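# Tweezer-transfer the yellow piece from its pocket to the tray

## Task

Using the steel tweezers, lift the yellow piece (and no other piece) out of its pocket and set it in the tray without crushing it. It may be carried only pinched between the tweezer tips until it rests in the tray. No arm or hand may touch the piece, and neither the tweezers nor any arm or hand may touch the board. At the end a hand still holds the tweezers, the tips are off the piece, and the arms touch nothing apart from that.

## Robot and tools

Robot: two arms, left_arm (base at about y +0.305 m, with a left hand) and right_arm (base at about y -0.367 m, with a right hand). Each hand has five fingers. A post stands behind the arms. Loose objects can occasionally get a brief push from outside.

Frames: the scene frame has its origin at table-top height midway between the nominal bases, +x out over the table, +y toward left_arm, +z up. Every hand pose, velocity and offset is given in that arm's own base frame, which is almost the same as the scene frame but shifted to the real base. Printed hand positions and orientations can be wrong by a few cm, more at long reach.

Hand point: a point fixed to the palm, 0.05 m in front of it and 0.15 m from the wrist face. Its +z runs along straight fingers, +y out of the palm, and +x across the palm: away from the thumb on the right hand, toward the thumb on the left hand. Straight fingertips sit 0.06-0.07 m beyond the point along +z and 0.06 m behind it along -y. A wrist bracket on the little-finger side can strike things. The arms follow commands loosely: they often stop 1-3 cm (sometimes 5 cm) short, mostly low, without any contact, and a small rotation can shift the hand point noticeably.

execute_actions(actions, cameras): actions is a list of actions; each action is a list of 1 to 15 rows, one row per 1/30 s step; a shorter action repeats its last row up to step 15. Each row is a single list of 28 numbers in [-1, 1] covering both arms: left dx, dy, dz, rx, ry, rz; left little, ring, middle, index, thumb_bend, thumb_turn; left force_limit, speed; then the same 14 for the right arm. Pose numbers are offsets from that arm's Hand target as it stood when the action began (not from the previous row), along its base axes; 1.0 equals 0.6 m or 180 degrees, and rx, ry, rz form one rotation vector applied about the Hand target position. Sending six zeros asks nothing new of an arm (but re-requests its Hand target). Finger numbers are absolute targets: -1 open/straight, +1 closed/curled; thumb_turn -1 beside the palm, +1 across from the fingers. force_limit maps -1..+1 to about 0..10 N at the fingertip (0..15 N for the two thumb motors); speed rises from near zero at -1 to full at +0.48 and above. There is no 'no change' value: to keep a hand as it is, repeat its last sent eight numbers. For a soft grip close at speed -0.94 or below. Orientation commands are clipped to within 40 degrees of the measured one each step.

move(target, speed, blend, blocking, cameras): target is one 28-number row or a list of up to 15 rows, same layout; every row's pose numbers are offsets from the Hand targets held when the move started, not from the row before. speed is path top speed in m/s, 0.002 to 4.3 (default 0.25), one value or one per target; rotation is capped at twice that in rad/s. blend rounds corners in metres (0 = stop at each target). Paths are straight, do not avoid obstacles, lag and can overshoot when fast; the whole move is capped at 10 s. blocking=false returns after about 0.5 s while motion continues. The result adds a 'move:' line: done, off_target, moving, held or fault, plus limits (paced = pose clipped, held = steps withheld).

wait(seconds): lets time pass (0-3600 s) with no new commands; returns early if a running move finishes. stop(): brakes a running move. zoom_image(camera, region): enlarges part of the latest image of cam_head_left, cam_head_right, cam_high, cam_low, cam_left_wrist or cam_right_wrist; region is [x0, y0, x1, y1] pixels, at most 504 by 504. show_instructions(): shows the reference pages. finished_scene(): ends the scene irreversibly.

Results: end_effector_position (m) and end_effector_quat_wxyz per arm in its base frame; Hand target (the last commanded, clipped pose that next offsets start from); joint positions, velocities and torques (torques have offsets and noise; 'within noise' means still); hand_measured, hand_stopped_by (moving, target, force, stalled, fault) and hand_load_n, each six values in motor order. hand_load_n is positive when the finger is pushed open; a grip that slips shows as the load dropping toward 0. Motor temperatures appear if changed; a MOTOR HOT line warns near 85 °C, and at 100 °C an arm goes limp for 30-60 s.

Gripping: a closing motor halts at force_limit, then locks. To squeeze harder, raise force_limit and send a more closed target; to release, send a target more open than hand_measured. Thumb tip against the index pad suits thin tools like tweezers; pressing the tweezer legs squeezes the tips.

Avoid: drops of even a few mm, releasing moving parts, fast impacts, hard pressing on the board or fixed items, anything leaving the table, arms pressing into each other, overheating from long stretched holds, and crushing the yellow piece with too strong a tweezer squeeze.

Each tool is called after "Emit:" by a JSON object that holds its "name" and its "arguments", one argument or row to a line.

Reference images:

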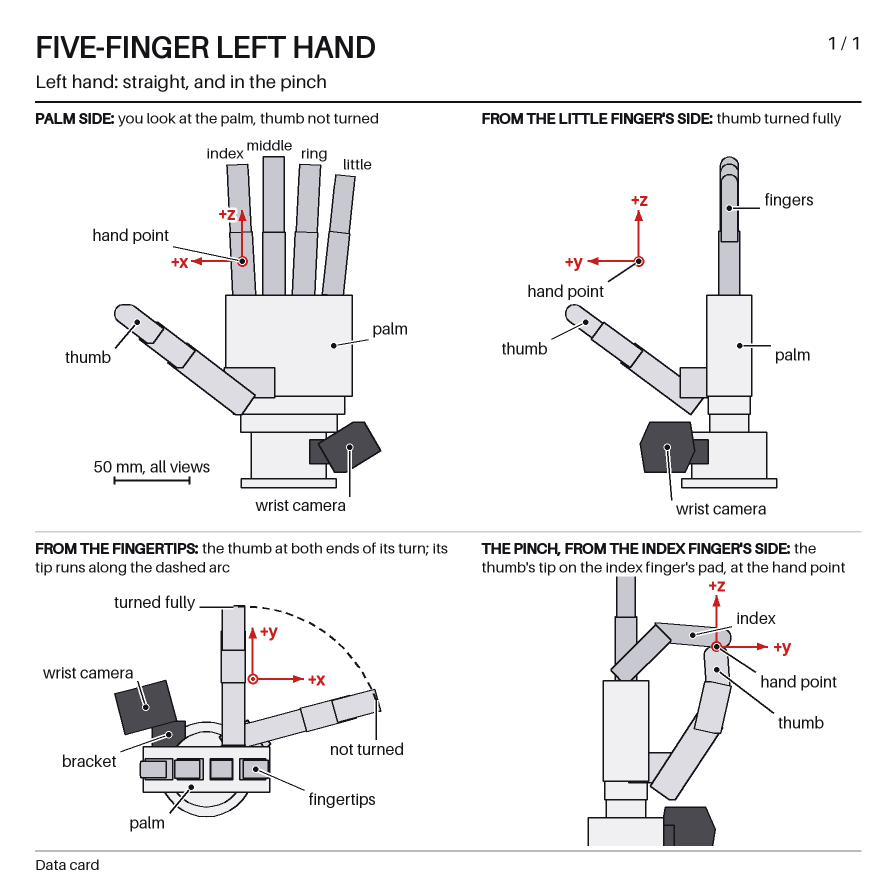

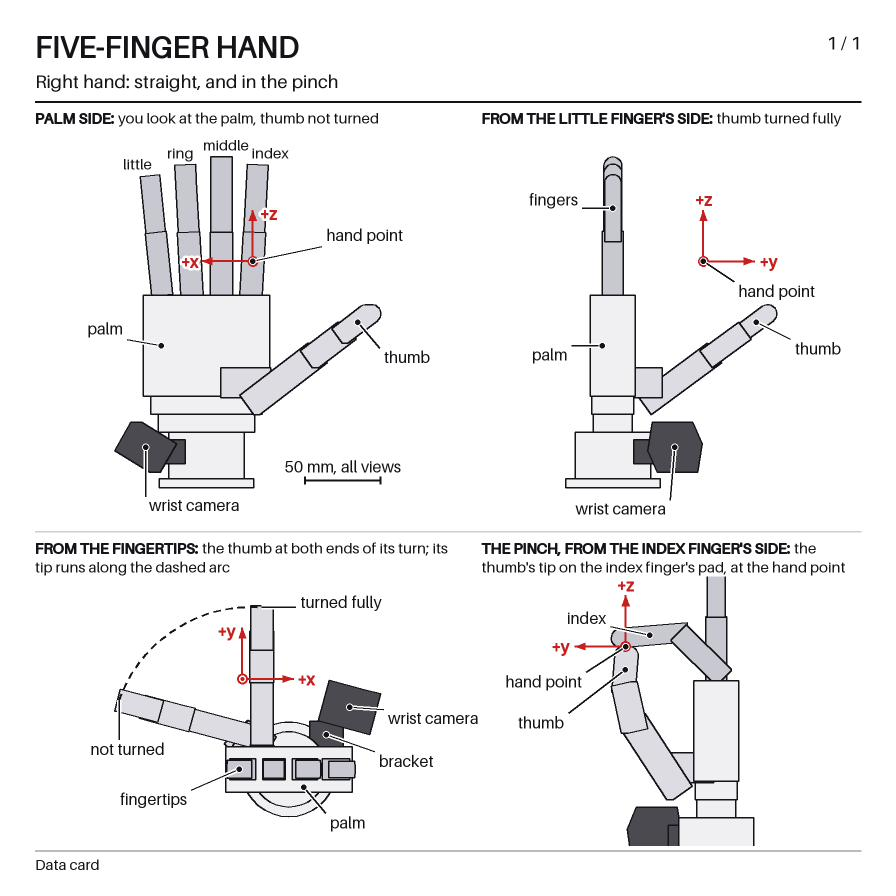

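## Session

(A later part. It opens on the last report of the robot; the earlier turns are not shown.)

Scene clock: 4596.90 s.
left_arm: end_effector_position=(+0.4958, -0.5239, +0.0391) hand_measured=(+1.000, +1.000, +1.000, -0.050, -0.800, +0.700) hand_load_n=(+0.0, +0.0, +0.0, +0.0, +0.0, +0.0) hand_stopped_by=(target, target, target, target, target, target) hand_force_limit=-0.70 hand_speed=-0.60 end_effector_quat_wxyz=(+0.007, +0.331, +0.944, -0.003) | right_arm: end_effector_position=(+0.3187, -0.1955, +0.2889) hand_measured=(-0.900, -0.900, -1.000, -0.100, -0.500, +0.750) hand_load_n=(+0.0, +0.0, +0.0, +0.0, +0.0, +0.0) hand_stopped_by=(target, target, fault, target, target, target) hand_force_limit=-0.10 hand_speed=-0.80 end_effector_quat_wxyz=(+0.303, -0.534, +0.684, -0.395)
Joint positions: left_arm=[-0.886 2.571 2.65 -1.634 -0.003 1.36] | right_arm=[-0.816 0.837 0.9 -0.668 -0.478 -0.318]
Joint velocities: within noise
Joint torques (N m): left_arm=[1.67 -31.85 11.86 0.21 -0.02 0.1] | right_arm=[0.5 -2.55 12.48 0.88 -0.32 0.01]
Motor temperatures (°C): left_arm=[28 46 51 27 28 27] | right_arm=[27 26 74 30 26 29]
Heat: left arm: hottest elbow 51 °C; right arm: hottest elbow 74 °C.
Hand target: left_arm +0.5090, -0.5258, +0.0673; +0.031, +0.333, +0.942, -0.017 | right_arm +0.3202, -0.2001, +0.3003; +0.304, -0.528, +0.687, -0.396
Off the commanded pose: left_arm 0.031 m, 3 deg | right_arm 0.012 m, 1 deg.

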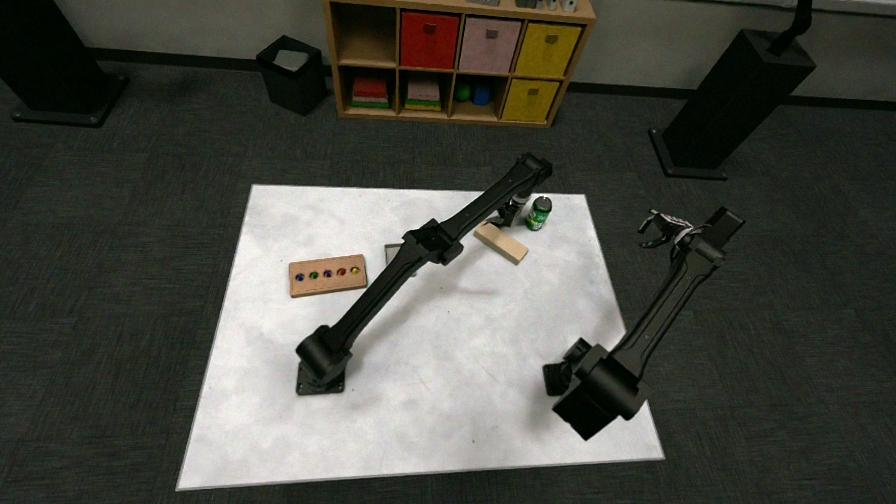

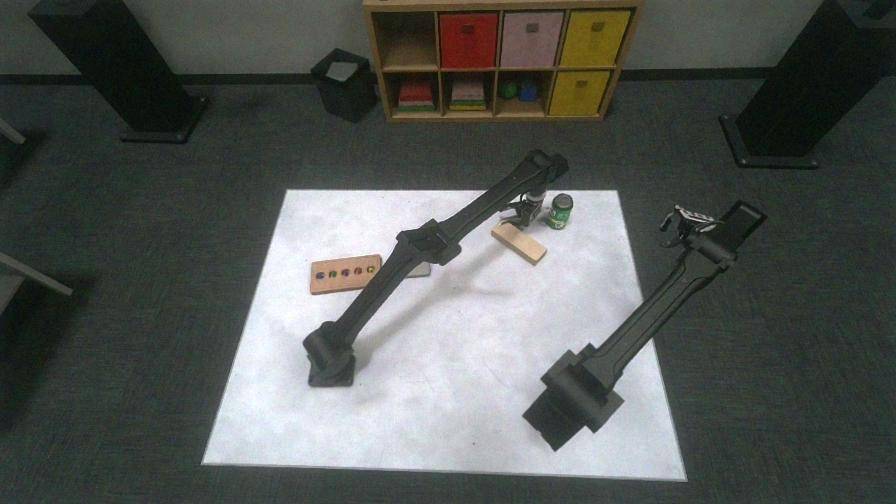

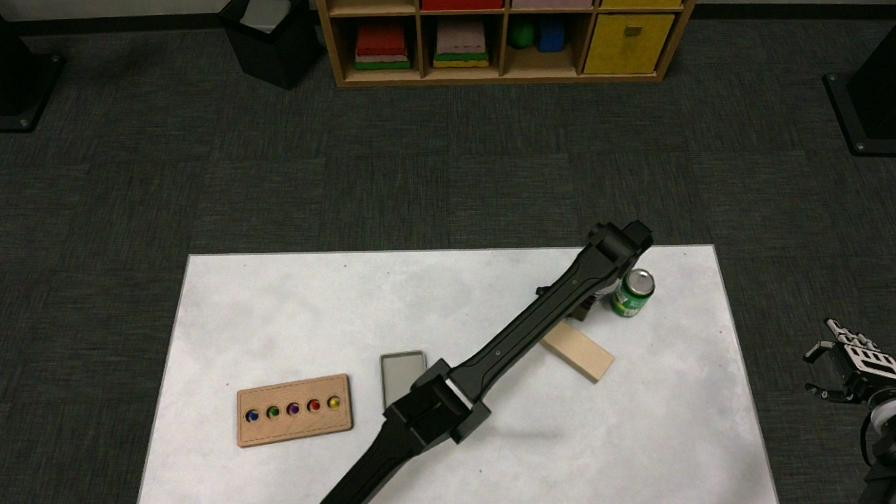

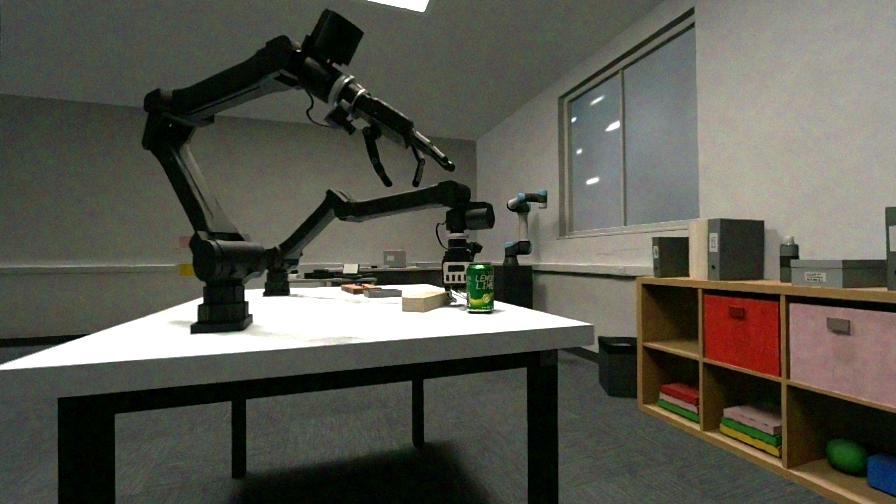

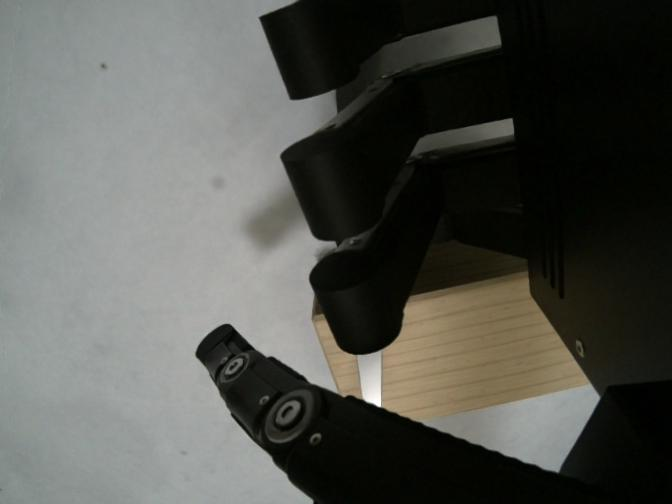

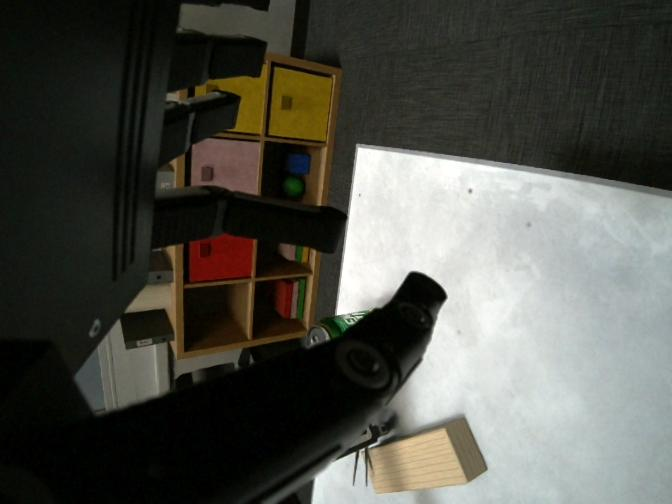

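Emit:
{"name": "execute_actions", "arguments": {
  "actions": [
    [[0,0,0,0,0,0,1,1,1,0.0,-0.2,0.7,-0.7,-0.88,0,0,0,0,0,0,-0.9,-0.9,-0.3,-0.1,-0.5,0.75,-0.1,-0.8]]
  ],
  "cameras": []
}}

Emit:
{"name": "wait", "arguments": {
  "seconds": 3,
  "cameras": ["cam_left_wrist","cam_low","cam_right_wrist"]
}}

Scene clock: 4630.93 s.
left_arm: end_effector_position=(+0.4958, -0.5239, +0.0391) hand_measured=(+1.000, +1.000, +1.000, +0.000, -0.214, +0.700) hand_load_n=(+0.0, +0.0, +0.0, +0.0, +0.0, +0.0) hand_stopped_by=(target, target, target, target, moving, target) hand_force_limit=-0.70 hand_speed=-0.88 end_effector_quat_wxyz=(+0.007, +0.331, +0.944, -0.003) | right_arm: end_effector_position=(+0.3187, -0.1955, +0.2889) hand_measured=(-0.900, -0.900, -1.000, -0.100, -0.500, +0.750) hand_load_n=(+0.0, +0.0, +0.0, +0.0, +0.0, +0.0) hand_stopped_by=(target, target, fault, target, target, target) hand_force_limit=-0.10 hand_speed=-0.80 end_effector_quat_wxyz=(+0.303, -0.534, +0.684, -0.395)
Joint positions: left_arm=[-0.886 2.571 2.65 -1.634 -0.003 1.36] | right_arm=[-0.816 0.837 0.9 -0.668 -0.478 -0.318]
Joint torques (N m): left_arm=[2.14 -31.91 11.79 0.36 -0.03 0.04] | right_arm=[0.5 -2.55 12.49 0.88 -0.32 0.01]
Motor temperatures (°C): left_arm=[28 46 50 27 28 27] | right_arm=[27 26 75 30 26 29]
Heat: left arm: hottest elbow 50 °C; right arm: hottest elbow 75 °C.
Hand target: left_arm +0.5090, -0.5258, +0.0673; +0.031, +0.333, +0.942, -0.017 | right_arm +0.3202, -0.2001, +0.3003; +0.304, -0.528, +0.687, -0.396
Off the commanded pose: left_arm 0.031 m, 3 deg | right_arm 0.012 m, 1 deg.
not at rest: the robot was still moving 3 seconds after this call's last action.
Step readings (end_effector_position of left_arm | right_arm):
0: (+0.4958, -0.5239, +0.0391) | (+0.3187, -0.1955, +0.2889)
1: (+0.4958, -0.5239, +0.0391) | (+0.3187, -0.1955, +0.2889)
2: (+0.4958, -0.5239, +0.0391) | (+0.3187, -0.1955, +0.2889)
4: (+0.4958, -0.5239, +0.0391) | (+0.3187, -0.1955, +0.2889)
8: (+0.4958, -0.5239, +0.0391) | (+0.3187, -0.1955, +0.2889)
15: (+0.4958, -0.5239, +0.0391) | (+0.3187, -0.1955, +0.2889)

Scene clock: 4633.93 s.
left_arm: end_effector_position=(+0.4958, -0.5239, +0.0391) hand_measured=(+1.000, +1.000, +1.000, +0.000, -0.200, +0.700) hand_load_n=(+0.0, +0.0, +0.0, +0.0, +0.0, +0.0) hand_stopped_by=(target, target, target, target, target, target) hand_force_limit=-0.70 hand_speed=-0.88 end_effector_quat_wxyz=(+0.007, +0.331, +0.944, -0.003) | right_arm: end_effector_position=(+0.3187, -0.1955, +0.2889) hand_measured=(-0.900, -0.900, -1.000, -0.100, -0.500, +0.750) hand_load_n=(+0.0, +0.0, +0.0, +0.0, +0.0, +0.0) hand_stopped_by=(target, target, fault, target, target, target) hand_force_limit=-0.10 hand_speed=-0.80 end_effector_quat_wxyz=(+0.303, -0.534, +0.684, -0.395)
Joint positions: left_arm=[-0.886 2.571 2.65 -1.634 -0.003 1.36] | right_arm=[-0.816 0.837 0.9 -0.668 -0.478 -0.318]
Joint torques (N m): left_arm=[1.85 -32.21 11.82 0.16 -0.02 0.06] | right_arm=[0.5 -2.55 12.49 0.87 -0.32 0.01]
Motor temperatures (°C): left_arm=[28 46 50 27 28 27] | right_arm=[27 26 75 30 26 29]
Heat: left arm: hottest elbow 50 °C; right arm: hottest elbow 75 °C.
Hand target: left_arm +0.5090, -0.5258, +0.0673; +0.031, +0.333, +0.942, -0.017 | right_arm +0.3202, -0.2001, +0.3003; +0.304, -0.528, +0.687, -0.396
Off the commanded pose: left_arm 0.031 m, 3 deg | right_arm 0.012 m, 1 deg.
wait: 3.00 s; at rest by 0.20 s
Images, in order (width x height): cam_low 896x504, cam_left_wrist 672x504, cam_right_wrist 672x504.

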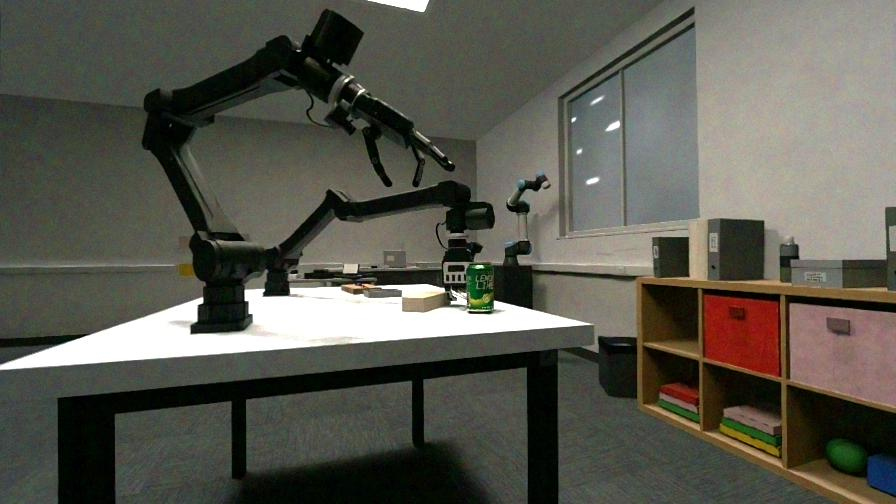

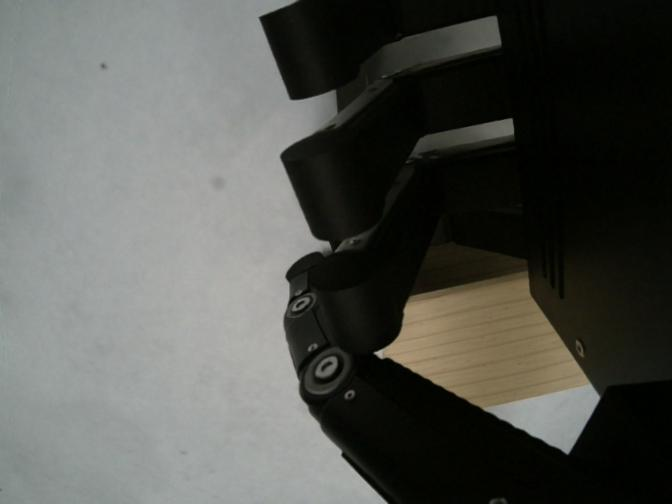

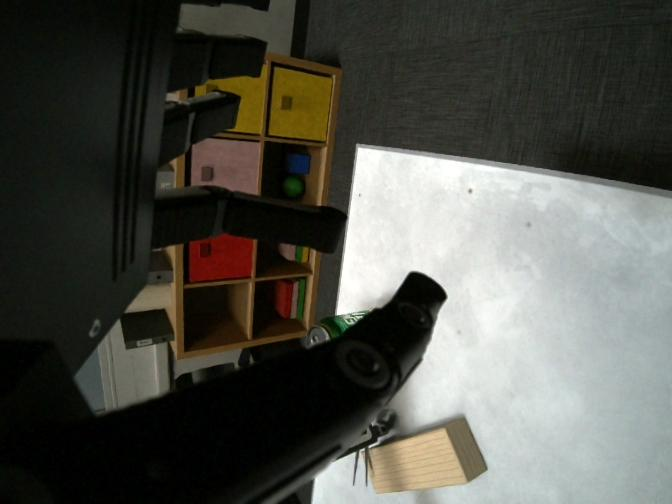

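Emit:
{"name": "zoom_image", "arguments": {
  "camera": "cam_right_wrist",
  "region": [330, 400, 430, 504]
}}

Emit:
{"name": "zoom_image", "arguments": {
  "camera": "cam_low",
  "region": [430, 270, 480, 310]
}}

Scaled by 4.846 from the camera's image (finer frame: 960x720).

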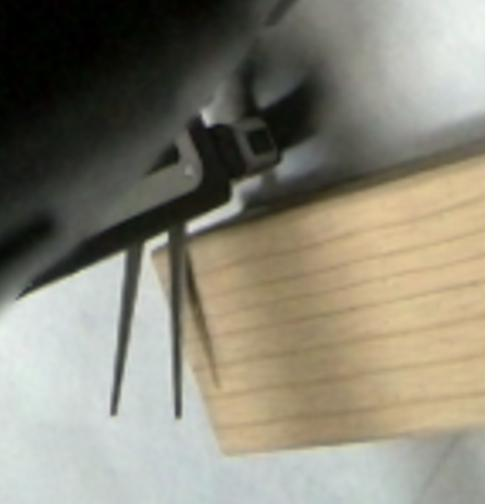

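Scaled by 10.080 from the camera's image (finer frame: 1280x720).

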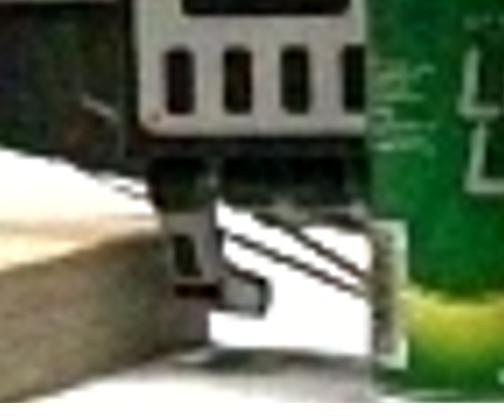

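Emit:
{"name": "execute_actions", "arguments": {
  "actions": [
    [[0,0,0,0,0,0,1,1,1,0.04,0.12,0.7,-0.7,-0.95,0,0,0,0,0,0,-0.9,-0.9,-0.3,-0.1,-0.5,0.75,-0.1,-0.8]]
  ],
  "cameras": []
}}

Emit:
{"name": "wait", "arguments": {
  "seconds": 3,
  "cameras": ["cam_left_wrist","cam_low","cam_right_wrist"]
}}

Emit:
{"name": "zoom_image", "arguments": {
  "camera": "cam_right_wrist",
  "region": [330, 400, 430, 504]
}}

Emit:
{"name": "zoom_image", "arguments": {
  "camera": "cam_low",
  "region": [430, 270, 480, 310]
}}

Scene clock: 4660.43 s.
left_arm: end_effector_position=(+0.4958, -0.5240, +0.0391) hand_measured=(+1.000, +1.000, +1.000, +0.040, +0.048, +0.700) hand_load_n=(+0.0, +0.0, -0.5, +0.0, +0.0, +0.0) hand_stopped_by=(target, target, target, target, moving, target) hand_force_limit=-0.70 hand_speed=-0.95 end_effector_quat_wxyz=(+0.007, +0.332, +0.943, -0.003) | right_arm: end_effector_position=(+0.3187, -0.1955, +0.2889) hand_measured=(-0.900, -0.900, -1.000, -0.100, -0.500, +0.750) hand_load_n=(+0.0, +0.0, +0.0, +0.0, +0.0, +0.0) hand_stopped_by=(target, target, fault, target, target, target) hand_force_limit=-0.10 hand_speed=-0.80 end_effector_quat_wxyz=(+0.303, -0.534, +0.684, -0.395)
Joint positions: left_arm=[-0.886 2.571 2.65 -1.634 -0.003 1.361] | right_arm=[-0.816 0.837 0.9 -0.668 -0.478 -0.318]
Joint torques (N m): left_arm=[1.61 -32.03 11.84 0.27 -0.02 0.05] | right_arm=[0.5 -2.61 12.51 0.87 -0.32 0.01]
Motor temperatures (°C): left_arm=[28 47 50 27 28 27] | right_arm=[27 26 75 30 26 29]
Heat: left arm: hottest elbow 50 °C; right arm: hottest elbow 75 °C.
Hand target: left_arm +0.5090, -0.5258, +0.0673; +0.031, +0.333, +0.942, -0.017 | right_arm +0.3202, -0.2001, +0.3003; +0.304, -0.528, +0.687, -0.396
Off the commanded pose: left_arm 0.031 m, 3 deg | right_arm 0.012 m, 1 deg.
not at rest: the robot was still moving 3 seconds after this call's last action.
Step readings (end_effector_position of left_arm | right_arm):
0: (+0.4958, -0.5239, +0.0391) | (+0.3187, -0.1955, +0.2889)
1: (+0.4958, -0.5239, +0.0391) | (+0.3187, -0.1955, +0.2889)
2: (+0.4958, -0.5239, +0.0391) | (+0.3187, -0.1955, +0.2889)
4: (+0.4958, -0.5239, +0.0391) | (+0.3187, -0.1955, +0.2889)
8: (+0.4958, -0.5239, +0.0391) | (+0.3187, -0.1955, +0.2889)
15: (+0.4958, -0.5239, +0.0391) | (+0.3187, -0.1955, +0.2889)

Scene clock: 4663.43 s.
left_arm: end_effector_position=(+0.4958, -0.5240, +0.0391) hand_measured=(+1.000, +1.000, +1.000, +0.040, +0.120, +0.700) hand_load_n=(+0.0, +0.0, +0.0, +0.0, +0.5, +0.0) hand_stopped_by=(target, target, target, target, target, target) hand_force_limit=-0.70 hand_speed=-0.95 end_effector_quat_wxyz=(+0.007, +0.332, +0.943, -0.003) | right_arm: end_effector_position=(+0.3187, -0.1955, +0.2889) hand_measured=(-0.900, -0.900, -1.000, -0.100, -0.500, +0.750) hand_load_n=(+0.0, +0.0, +0.0, +0.0, +0.0, +0.0) hand_stopped_by=(target, target, fault, target, target, target) hand_force_limit=-0.10 hand_speed=-0.80 end_effector_quat_wxyz=(+0.303, -0.534, +0.684, -0.395)
Joint positions: left_arm=[-0.886 2.571 2.65 -1.634 -0.003 1.361] | right_arm=[-0.816 0.837 0.9 -0.668 -0.478 -0.318]
Joint torques (N m): left_arm=[1.79 -31.91 11.92 0.25 -0.01 0.05] | right_arm=[0.5 -2.61 12.48 0.9 -0.32 0]
Motor temperatures (°C): left_arm=[28 47 50 27 28 27] | right_arm=[27 26 75 30 26 29]
Heat: left arm: hottest elbow 50 °C; right arm: hottest elbow 75 °C.
Hand target: left_arm +0.5090, -0.5258, +0.0673; +0.031, +0.333, +0.942, -0.017 | right_arm +0.3202, -0.2001, +0.3003; +0.304, -0.528, +0.687, -0.396
Off the commanded pose: left_arm 0.031 m, 3 deg | right_arm 0.012 m, 1 deg.
wait: 3.00 s; at rest by 1.07 s
Images, in order (width x height): cam_low 896x504, cam_left_wrist 672x504, cam_right_wrist 672x504.

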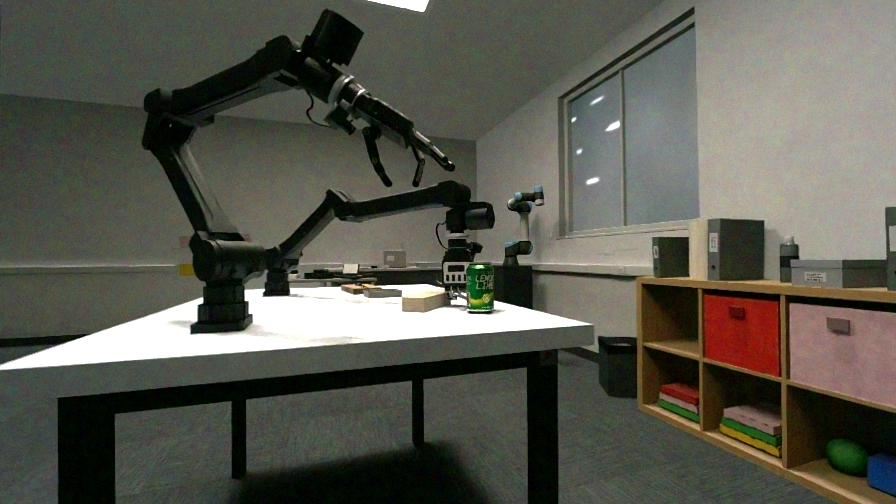

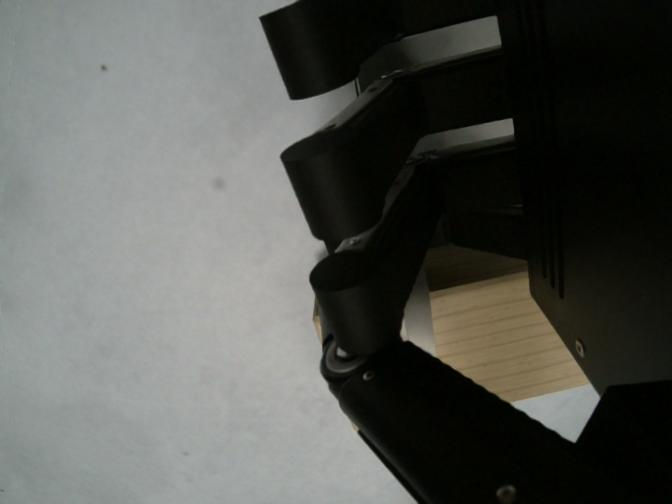

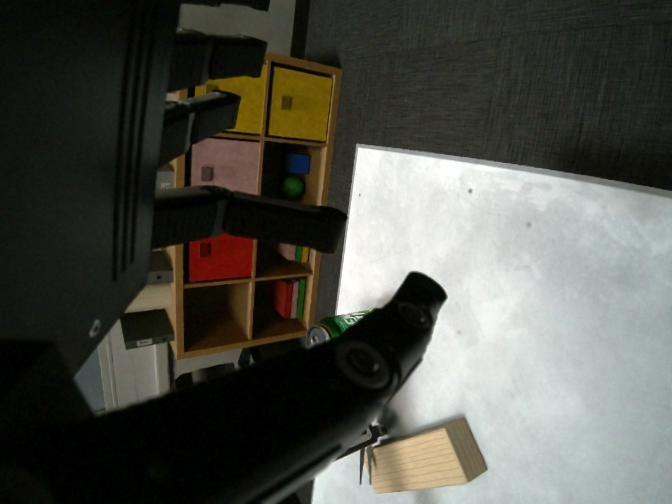

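Scaled by 4.846 from the camera's image (finer frame: 960x720).

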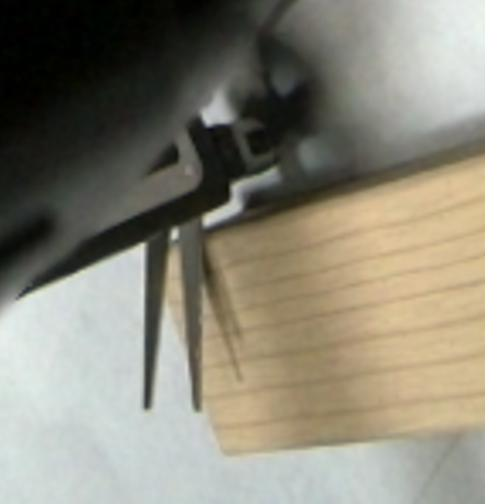

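Scaled by 10.080 from the camera's image (finer frame: 1280x720).

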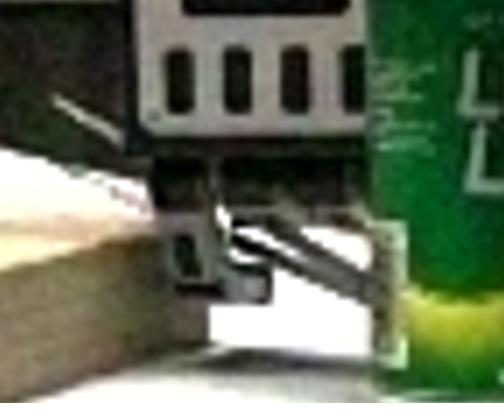

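Emit:
{"name": "zoom_image", "arguments": {
  "camera": "cam_left_wrist",
  "region": [280, 220, 480, 420]
}}

Scaled by 2.520 from the camera's image (finer frame: 960x720).

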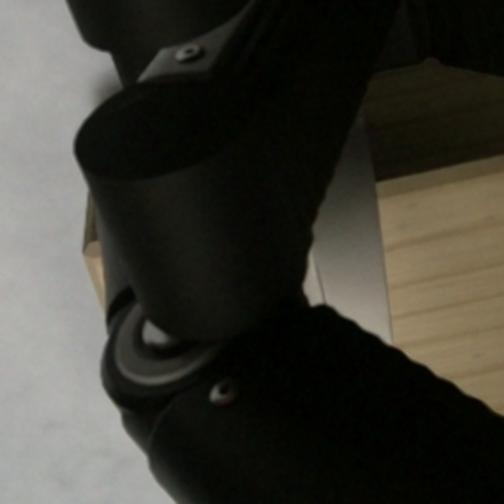

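Emit:
{"name": "execute_actions", "arguments": {
  "actions": [
    [[0,0,0,0,0,0,1,1,1,0.04,-0.25,0.7,-0.7,-0.9,0,0,0,0,0,0,-0.9,-0.9,-0.3,-0.1,-0.5,0.75,-0.1,-0.8]]
  ],
  "cameras": []
}}

Emit:
{"name": "wait", "arguments": {
  "seconds": 3,
  "cameras": ["cam_left_wrist","cam_low","cam_right_wrist"]
}}

Emit:
{"name": "zoom_image", "arguments": {
  "camera": "cam_right_wrist",
  "region": [330, 400, 430, 504]
}}

Emit:
{"name": "zoom_image", "arguments": {
  "camera": "cam_low",
  "region": [430, 270, 480, 310]
}}

Emit:
{"name": "zoom_image", "arguments": {
  "camera": "cam_left_wrist",
  "region": [280, 220, 480, 420]
}}

Scene clock: 4714.53 s.
left_arm: end_effector_position=(+0.4958, -0.5240, +0.0391) hand_measured=(+1.000, +1.000, +1.000, +0.040, -0.250, +0.700) hand_load_n=(+0.5, +0.0, +0.0, +0.0, +0.0, +0.0) hand_stopped_by=(target, target, target, target, target, target) hand_force_limit=-0.70 hand_speed=-0.90 end_effector_quat_wxyz=(+0.007, +0.332, +0.943, -0.003) | right_arm: end_effector_position=(+0.3187, -0.1955, +0.2889) hand_measured=(-0.900, -0.900, -1.000, -0.100, -0.500, +0.750) hand_load_n=(+0.0, +0.0, +0.0, +0.0, +0.0, +0.0) hand_stopped_by=(target, target, fault, target, target, target) hand_force_limit=-0.10 hand_speed=-0.80 end_effector_quat_wxyz=(+0.303, -0.534, +0.684, -0.395)
Joint positions: left_arm=[-0.886 2.571 2.65 -1.634 -0.003 1.361] | right_arm=[-0.816 0.837 0.9 -0.668 -0.478 -0.318]
Joint torques (N m): left_arm=[1.85 -32.15 11.82 0.25 -0.04 0.02] | right_arm=[0.44 -2.61 12.48 0.88 -0.32 0.01]
Motor temperatures (°C): left_arm=[28 47 50 27 28 27] | right_arm=[27 26 75 30 26 29]
Heat: left arm: hottest elbow 50 °C; right arm: hottest elbow 75 °C.
Hand target: left_arm +0.5090, -0.5258, +0.0673; +0.031, +0.333, +0.942, -0.017 | right_arm +0.3202, -0.2001, +0.3003; +0.304, -0.528, +0.687, -0.396
Off the commanded pose: left_arm 0.031 m, 3 deg | right_arm 0.012 m, 1 deg.
Step readings (end_effector_position of left_arm | right_arm):
0: (+0.4958, -0.5240, +0.0391) | (+0.3187, -0.1955, +0.2889)
1: (+0.4958, -0.5240, +0.0391) | (+0.3187, -0.1955, +0.2889)
2: (+0.4958, -0.5240, +0.0391) | (+0.3187, -0.1955, +0.2889)
4: (+0.4958, -0.5240, +0.0391) | (+0.3187, -0.1955, +0.2889)
8: (+0.4958, -0.5240, +0.0391) | (+0.3187, -0.1955, +0.2889)
15: (+0.4958, -0.5240, +0.0391) | (+0.3187, -0.1955, +0.2889)

Scene clock: 4717.53 s.
left_arm: end_effector_position=(+0.4958, -0.5240, +0.0391) hand_measured=(+1.000, +1.000, +1.000, +0.040, -0.250, +0.700) hand_load_n=(+0.0, +0.0, +0.0, +0.0, +0.0, +0.0) hand_stopped_by=(target, target, target, target, target, target) hand_force_limit=-0.70 hand_speed=-0.90 end_effector_quat_wxyz=(+0.007, +0.332, +0.943, -0.003) | right_arm: end_effector_position=(+0.3187, -0.1955, +0.2889) hand_measured=(-0.900, -0.900, -1.000, -0.100, -0.500, +0.750) hand_load_n=(+0.0, +0.0, +0.0, +0.0, +0.0, +0.0) hand_stopped_by=(target, target, fault, target, target, target) hand_force_limit=-0.10 hand_speed=-0.80 end_effector_quat_wxyz=(+0.303, -0.534, +0.684, -0.395)
Joint positions: left_arm=[-0.886 2.571 2.65 -1.634 -0.003 1.361] | right_arm=[-0.816 0.837 0.9 -0.668 -0.478 -0.318]
Joint torques (N m): left_arm=[2.02 -32.15 11.92 0.23 -0.03 0.05] | right_arm=[0.5 -2.55 12.51 0.87 -0.32 0.01]
Motor temperatures (°C): left_arm=[28 47 50 27 28 27] | right_arm=[27 26 75 30 26 29]
Heat: left arm: hottest elbow 50 °C; right arm: hottest elbow 75 °C.
Hand target: left_arm +0.5090, -0.5258, +0.0673; +0.031, +0.333, +0.942, -0.017 | right_arm +0.3202, -0.2001, +0.3003; +0.304, -0.528, +0.687, -0.396
Off the commanded pose: left_arm 0.031 m, 3 deg | right_arm 0.012 m, 1 deg.
wait: 3.00 s; at rest by 0.17 s
Images, in order (width x height): cam_low 896x504, cam_left_wrist 672x504, cam_right_wrist 672x504.

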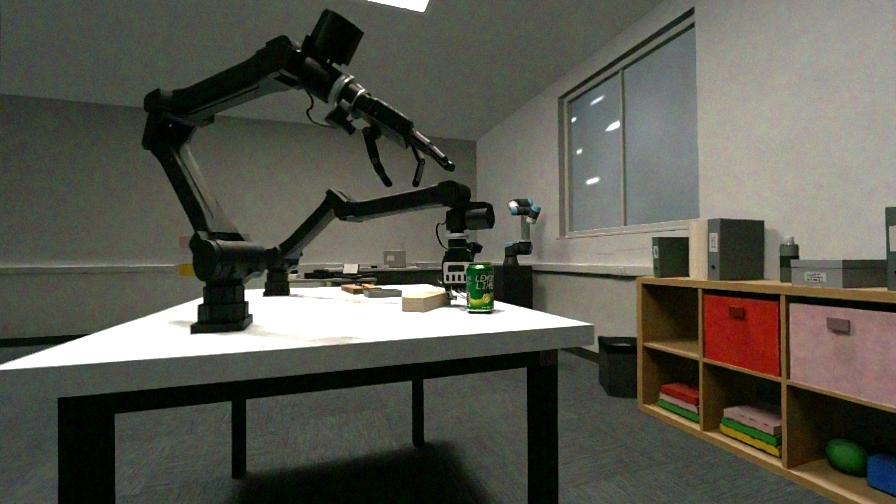

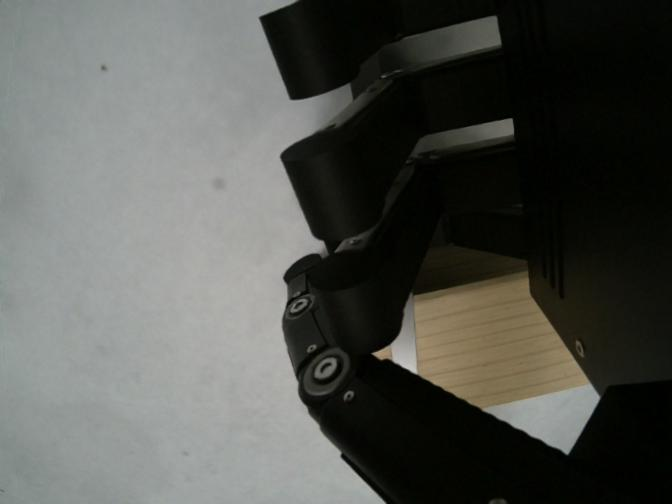

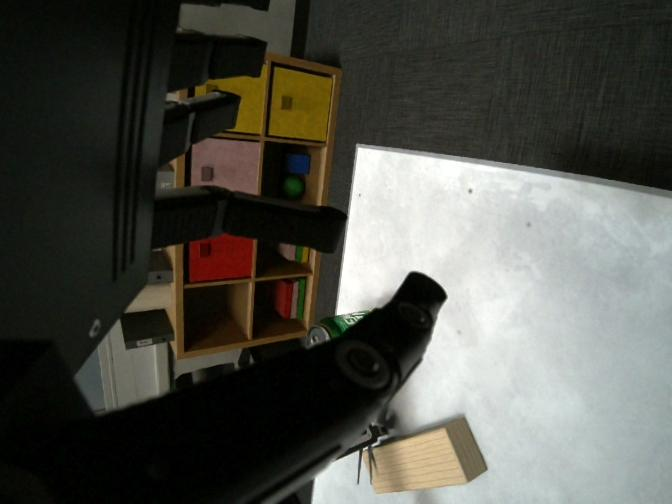

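Scaled by 4.846 from the camera's image (finer frame: 960x720).

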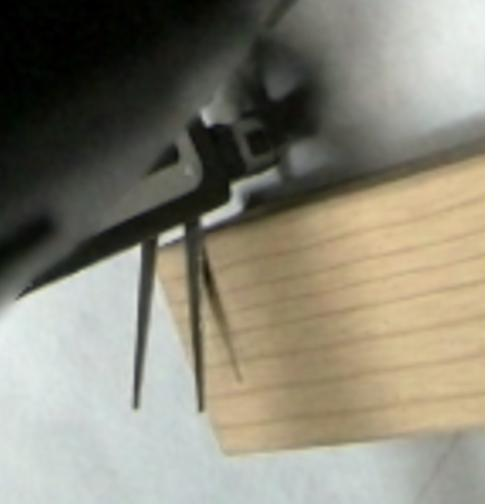

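Scaled by 10.080 from the camera's image (finer frame: 1280x720).

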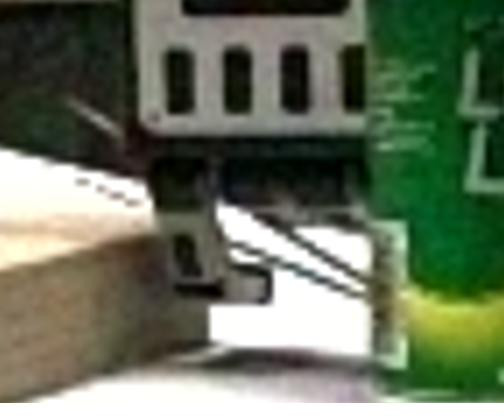

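Scaled by 2.520 from the camera's image (finer frame: 960x720).

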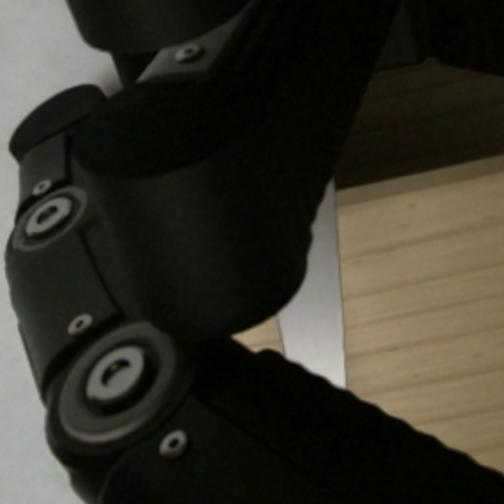

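Emit:
{"name": "move", "arguments": {
  "target": [-0.0168,-0.0207,0,0,0,0,1,1,1,0.0,-0.4,0.7,-0.7,-0.8,0,0,0,0,0,0,-0.9,-0.9,-0.3,-0.1,-0.5,0.75,-0.1,-0.8],
  "speed": 0.03,
  "cameras": ["cam_left_wrist"]
}}

Scene clock: 4735.20 s.
left_arm: end_effector_position=(+0.4976, -0.5261, +0.0491) hand_measured=(+1.000, +1.000, +1.000, +0.000, -0.400, +0.700) hand_load_n=(+0.0, +0.0, +0.0, +0.0, +0.0, +0.0) hand_stopped_by=(target, target, target, target, target, target) hand_force_limit=-0.70 hand_speed=-0.80 end_effector_quat_wxyz=(+0.013, +0.332, +0.943, -0.007) | right_arm: end_effector_position=(+0.3187, -0.1955, +0.2889) hand_measured=(-0.900, -0.900, -1.000, -0.100, -0.500, +0.750) hand_load_n=(+0.0, +0.0, +0.0, +0.0, +0.0, +0.0) hand_stopped_by=(target, target, fault, target, target, target) hand_force_limit=-0.10 hand_speed=-0.80 end_effector_quat_wxyz=(+0.303, -0.534, +0.684, -0.395)
Joint positions: left_arm=[-0.886 2.571 2.677 -1.648 -0.003 1.361] | right_arm=[-0.816 0.837 0.9 -0.668 -0.478 -0.318]
Joint torques (N m): left_arm=[0.32 -29.39 14.11 -0.14 -0.04 -0.2] | right_arm=[0.56 -2.61 12.48 0.87 -0.32 0]
Motor temperatures (°C): left_arm=[28 47 50 27 28 27] | right_arm=[27 26 75 30 26 29]
Heat: left arm: hottest elbow 50 °C; right arm: hottest elbow 75 °C.
Hand target: left_arm +0.4989, -0.5382, +0.0672; +0.031, +0.333, +0.942, -0.017 | right_arm +0.3202, -0.2001, +0.3003; +0.304, -0.528, +0.687, -0.396
Off the commanded pose: left_arm 0.022 m, 2 deg | right_arm 0.012 m, 1 deg.
move: off_target (left_arm)

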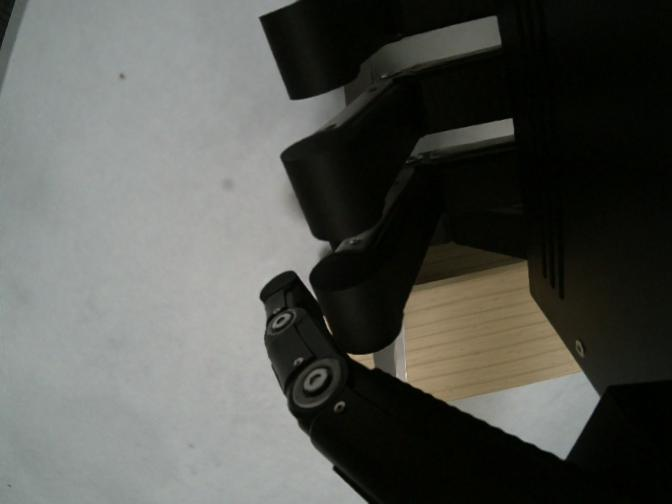

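Emit:
{"name": "wait", "arguments": {
  "seconds": 0.2,
  "cameras": ["cam_low","cam_right_wrist"]
}}

Emit:
{"name": "zoom_image", "arguments": {
  "camera": "cam_right_wrist",
  "region": [330, 400, 430, 504]
}}

Emit:
{"name": "zoom_image", "arguments": {
  "camera": "cam_low",
  "region": [430, 270, 480, 310]
}}

Scene clock: 4745.23 s.
left_arm: end_effector_position=(+0.4976, -0.5261, +0.0493) hand_measured=(+1.000, +1.000, +1.000, +0.000, -0.400, +0.700) hand_load_n=(+0.0, +0.5, +0.0, +0.0, +0.0, +0.0) hand_stopped_by=(target, target, target, target, target, target) hand_force_limit=-0.70 hand_speed=-0.80 end_effector_quat_wxyz=(+0.013, +0.332, +0.943, -0.007) | right_arm: end_effector_position=(+0.3187, -0.1955, +0.2889) hand_measured=(-0.900, -0.900, -1.000, -0.100, -0.500, +0.750) hand_load_n=(+0.0, +0.0, +0.0, +0.0, +0.0, +0.0) hand_stopped_by=(target, target, fault, target, target, target) hand_force_limit=-0.10 hand_speed=-0.80 end_effector_quat_wxyz=(+0.303, -0.534, +0.684, -0.395)
Joint positions: left_arm=[-0.886 2.571 2.678 -1.648 -0.003 1.361] | right_arm=[-0.816 0.837 0.9 -0.668 -0.478 -0.318]
Joint torques (N m): left_arm=[0.62 -29.1 14.11 -0.13 -0.04 -0.19] | right_arm=[0.5 -2.55 12.51 0.88 -0.32 0.01]
Motor temperatures (°C): left_arm=[28 47 51 27 28 27] | right_arm=[27 26 75 30 26 29]
Heat: left arm: hottest elbow 51 °C; right arm: hottest elbow 75 °C.
Hand target: left_arm +0.4989, -0.5382, +0.0674; +0.031, +0.333, +0.942, -0.017 | right_arm +0.3202, -0.2001, +0.3003; +0.304, -0.528, +0.687, -0.396
Off the commanded pose: left_arm 0.022 m, 2 deg | right_arm 0.012 m, 1 deg.
wait: 0.20 s; at rest from the start

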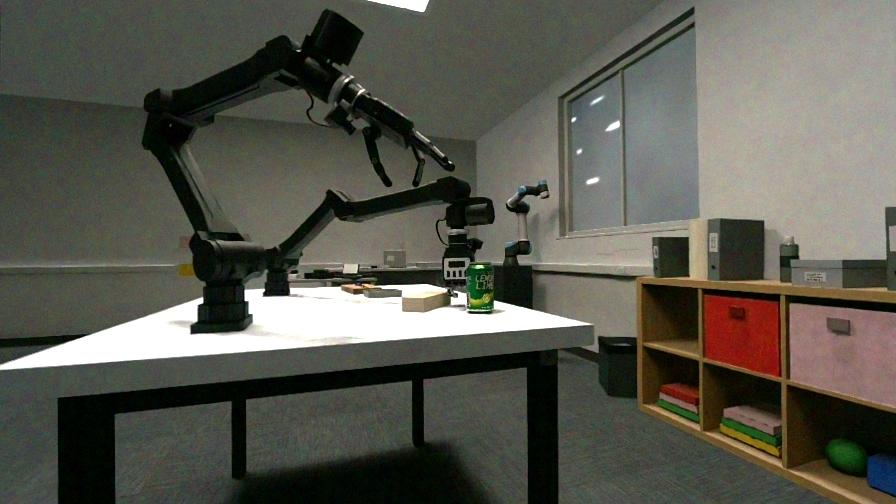

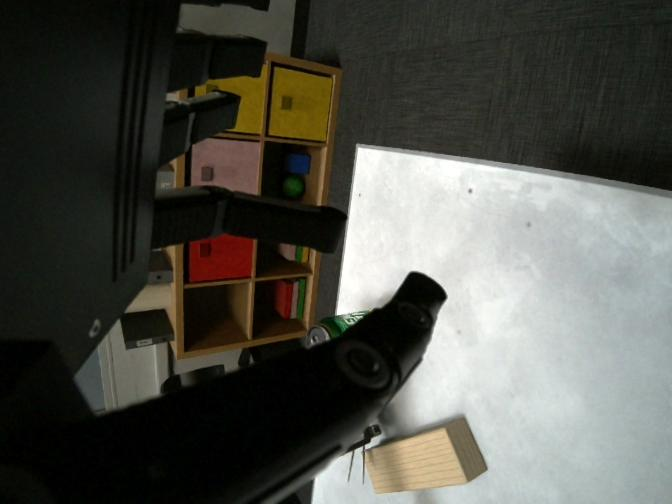

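Scaled by 4.846 from the camera's image (finer frame: 960x720).

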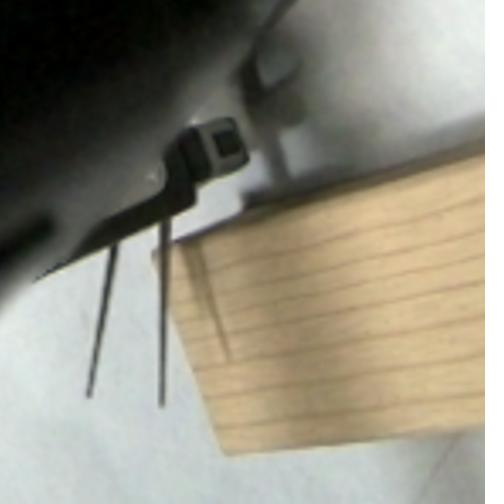

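Scaled by 10.080 from the camera's image (finer frame: 1280x720).

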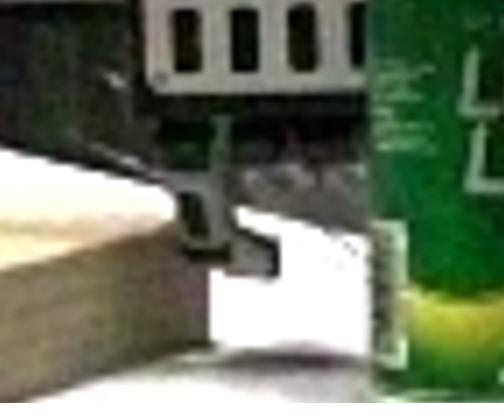

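Emit:
{"name": "zoom_image", "arguments": {
  "camera": "cam_left_wrist",
  "region": [280, 220, 480, 420]
}}

This scene's latest camera images include none from cam_left_wrist. They are from: cam_low, cam_right_wrist. cam_left_wrist's image comes with the result of a call that names it in "cameras".


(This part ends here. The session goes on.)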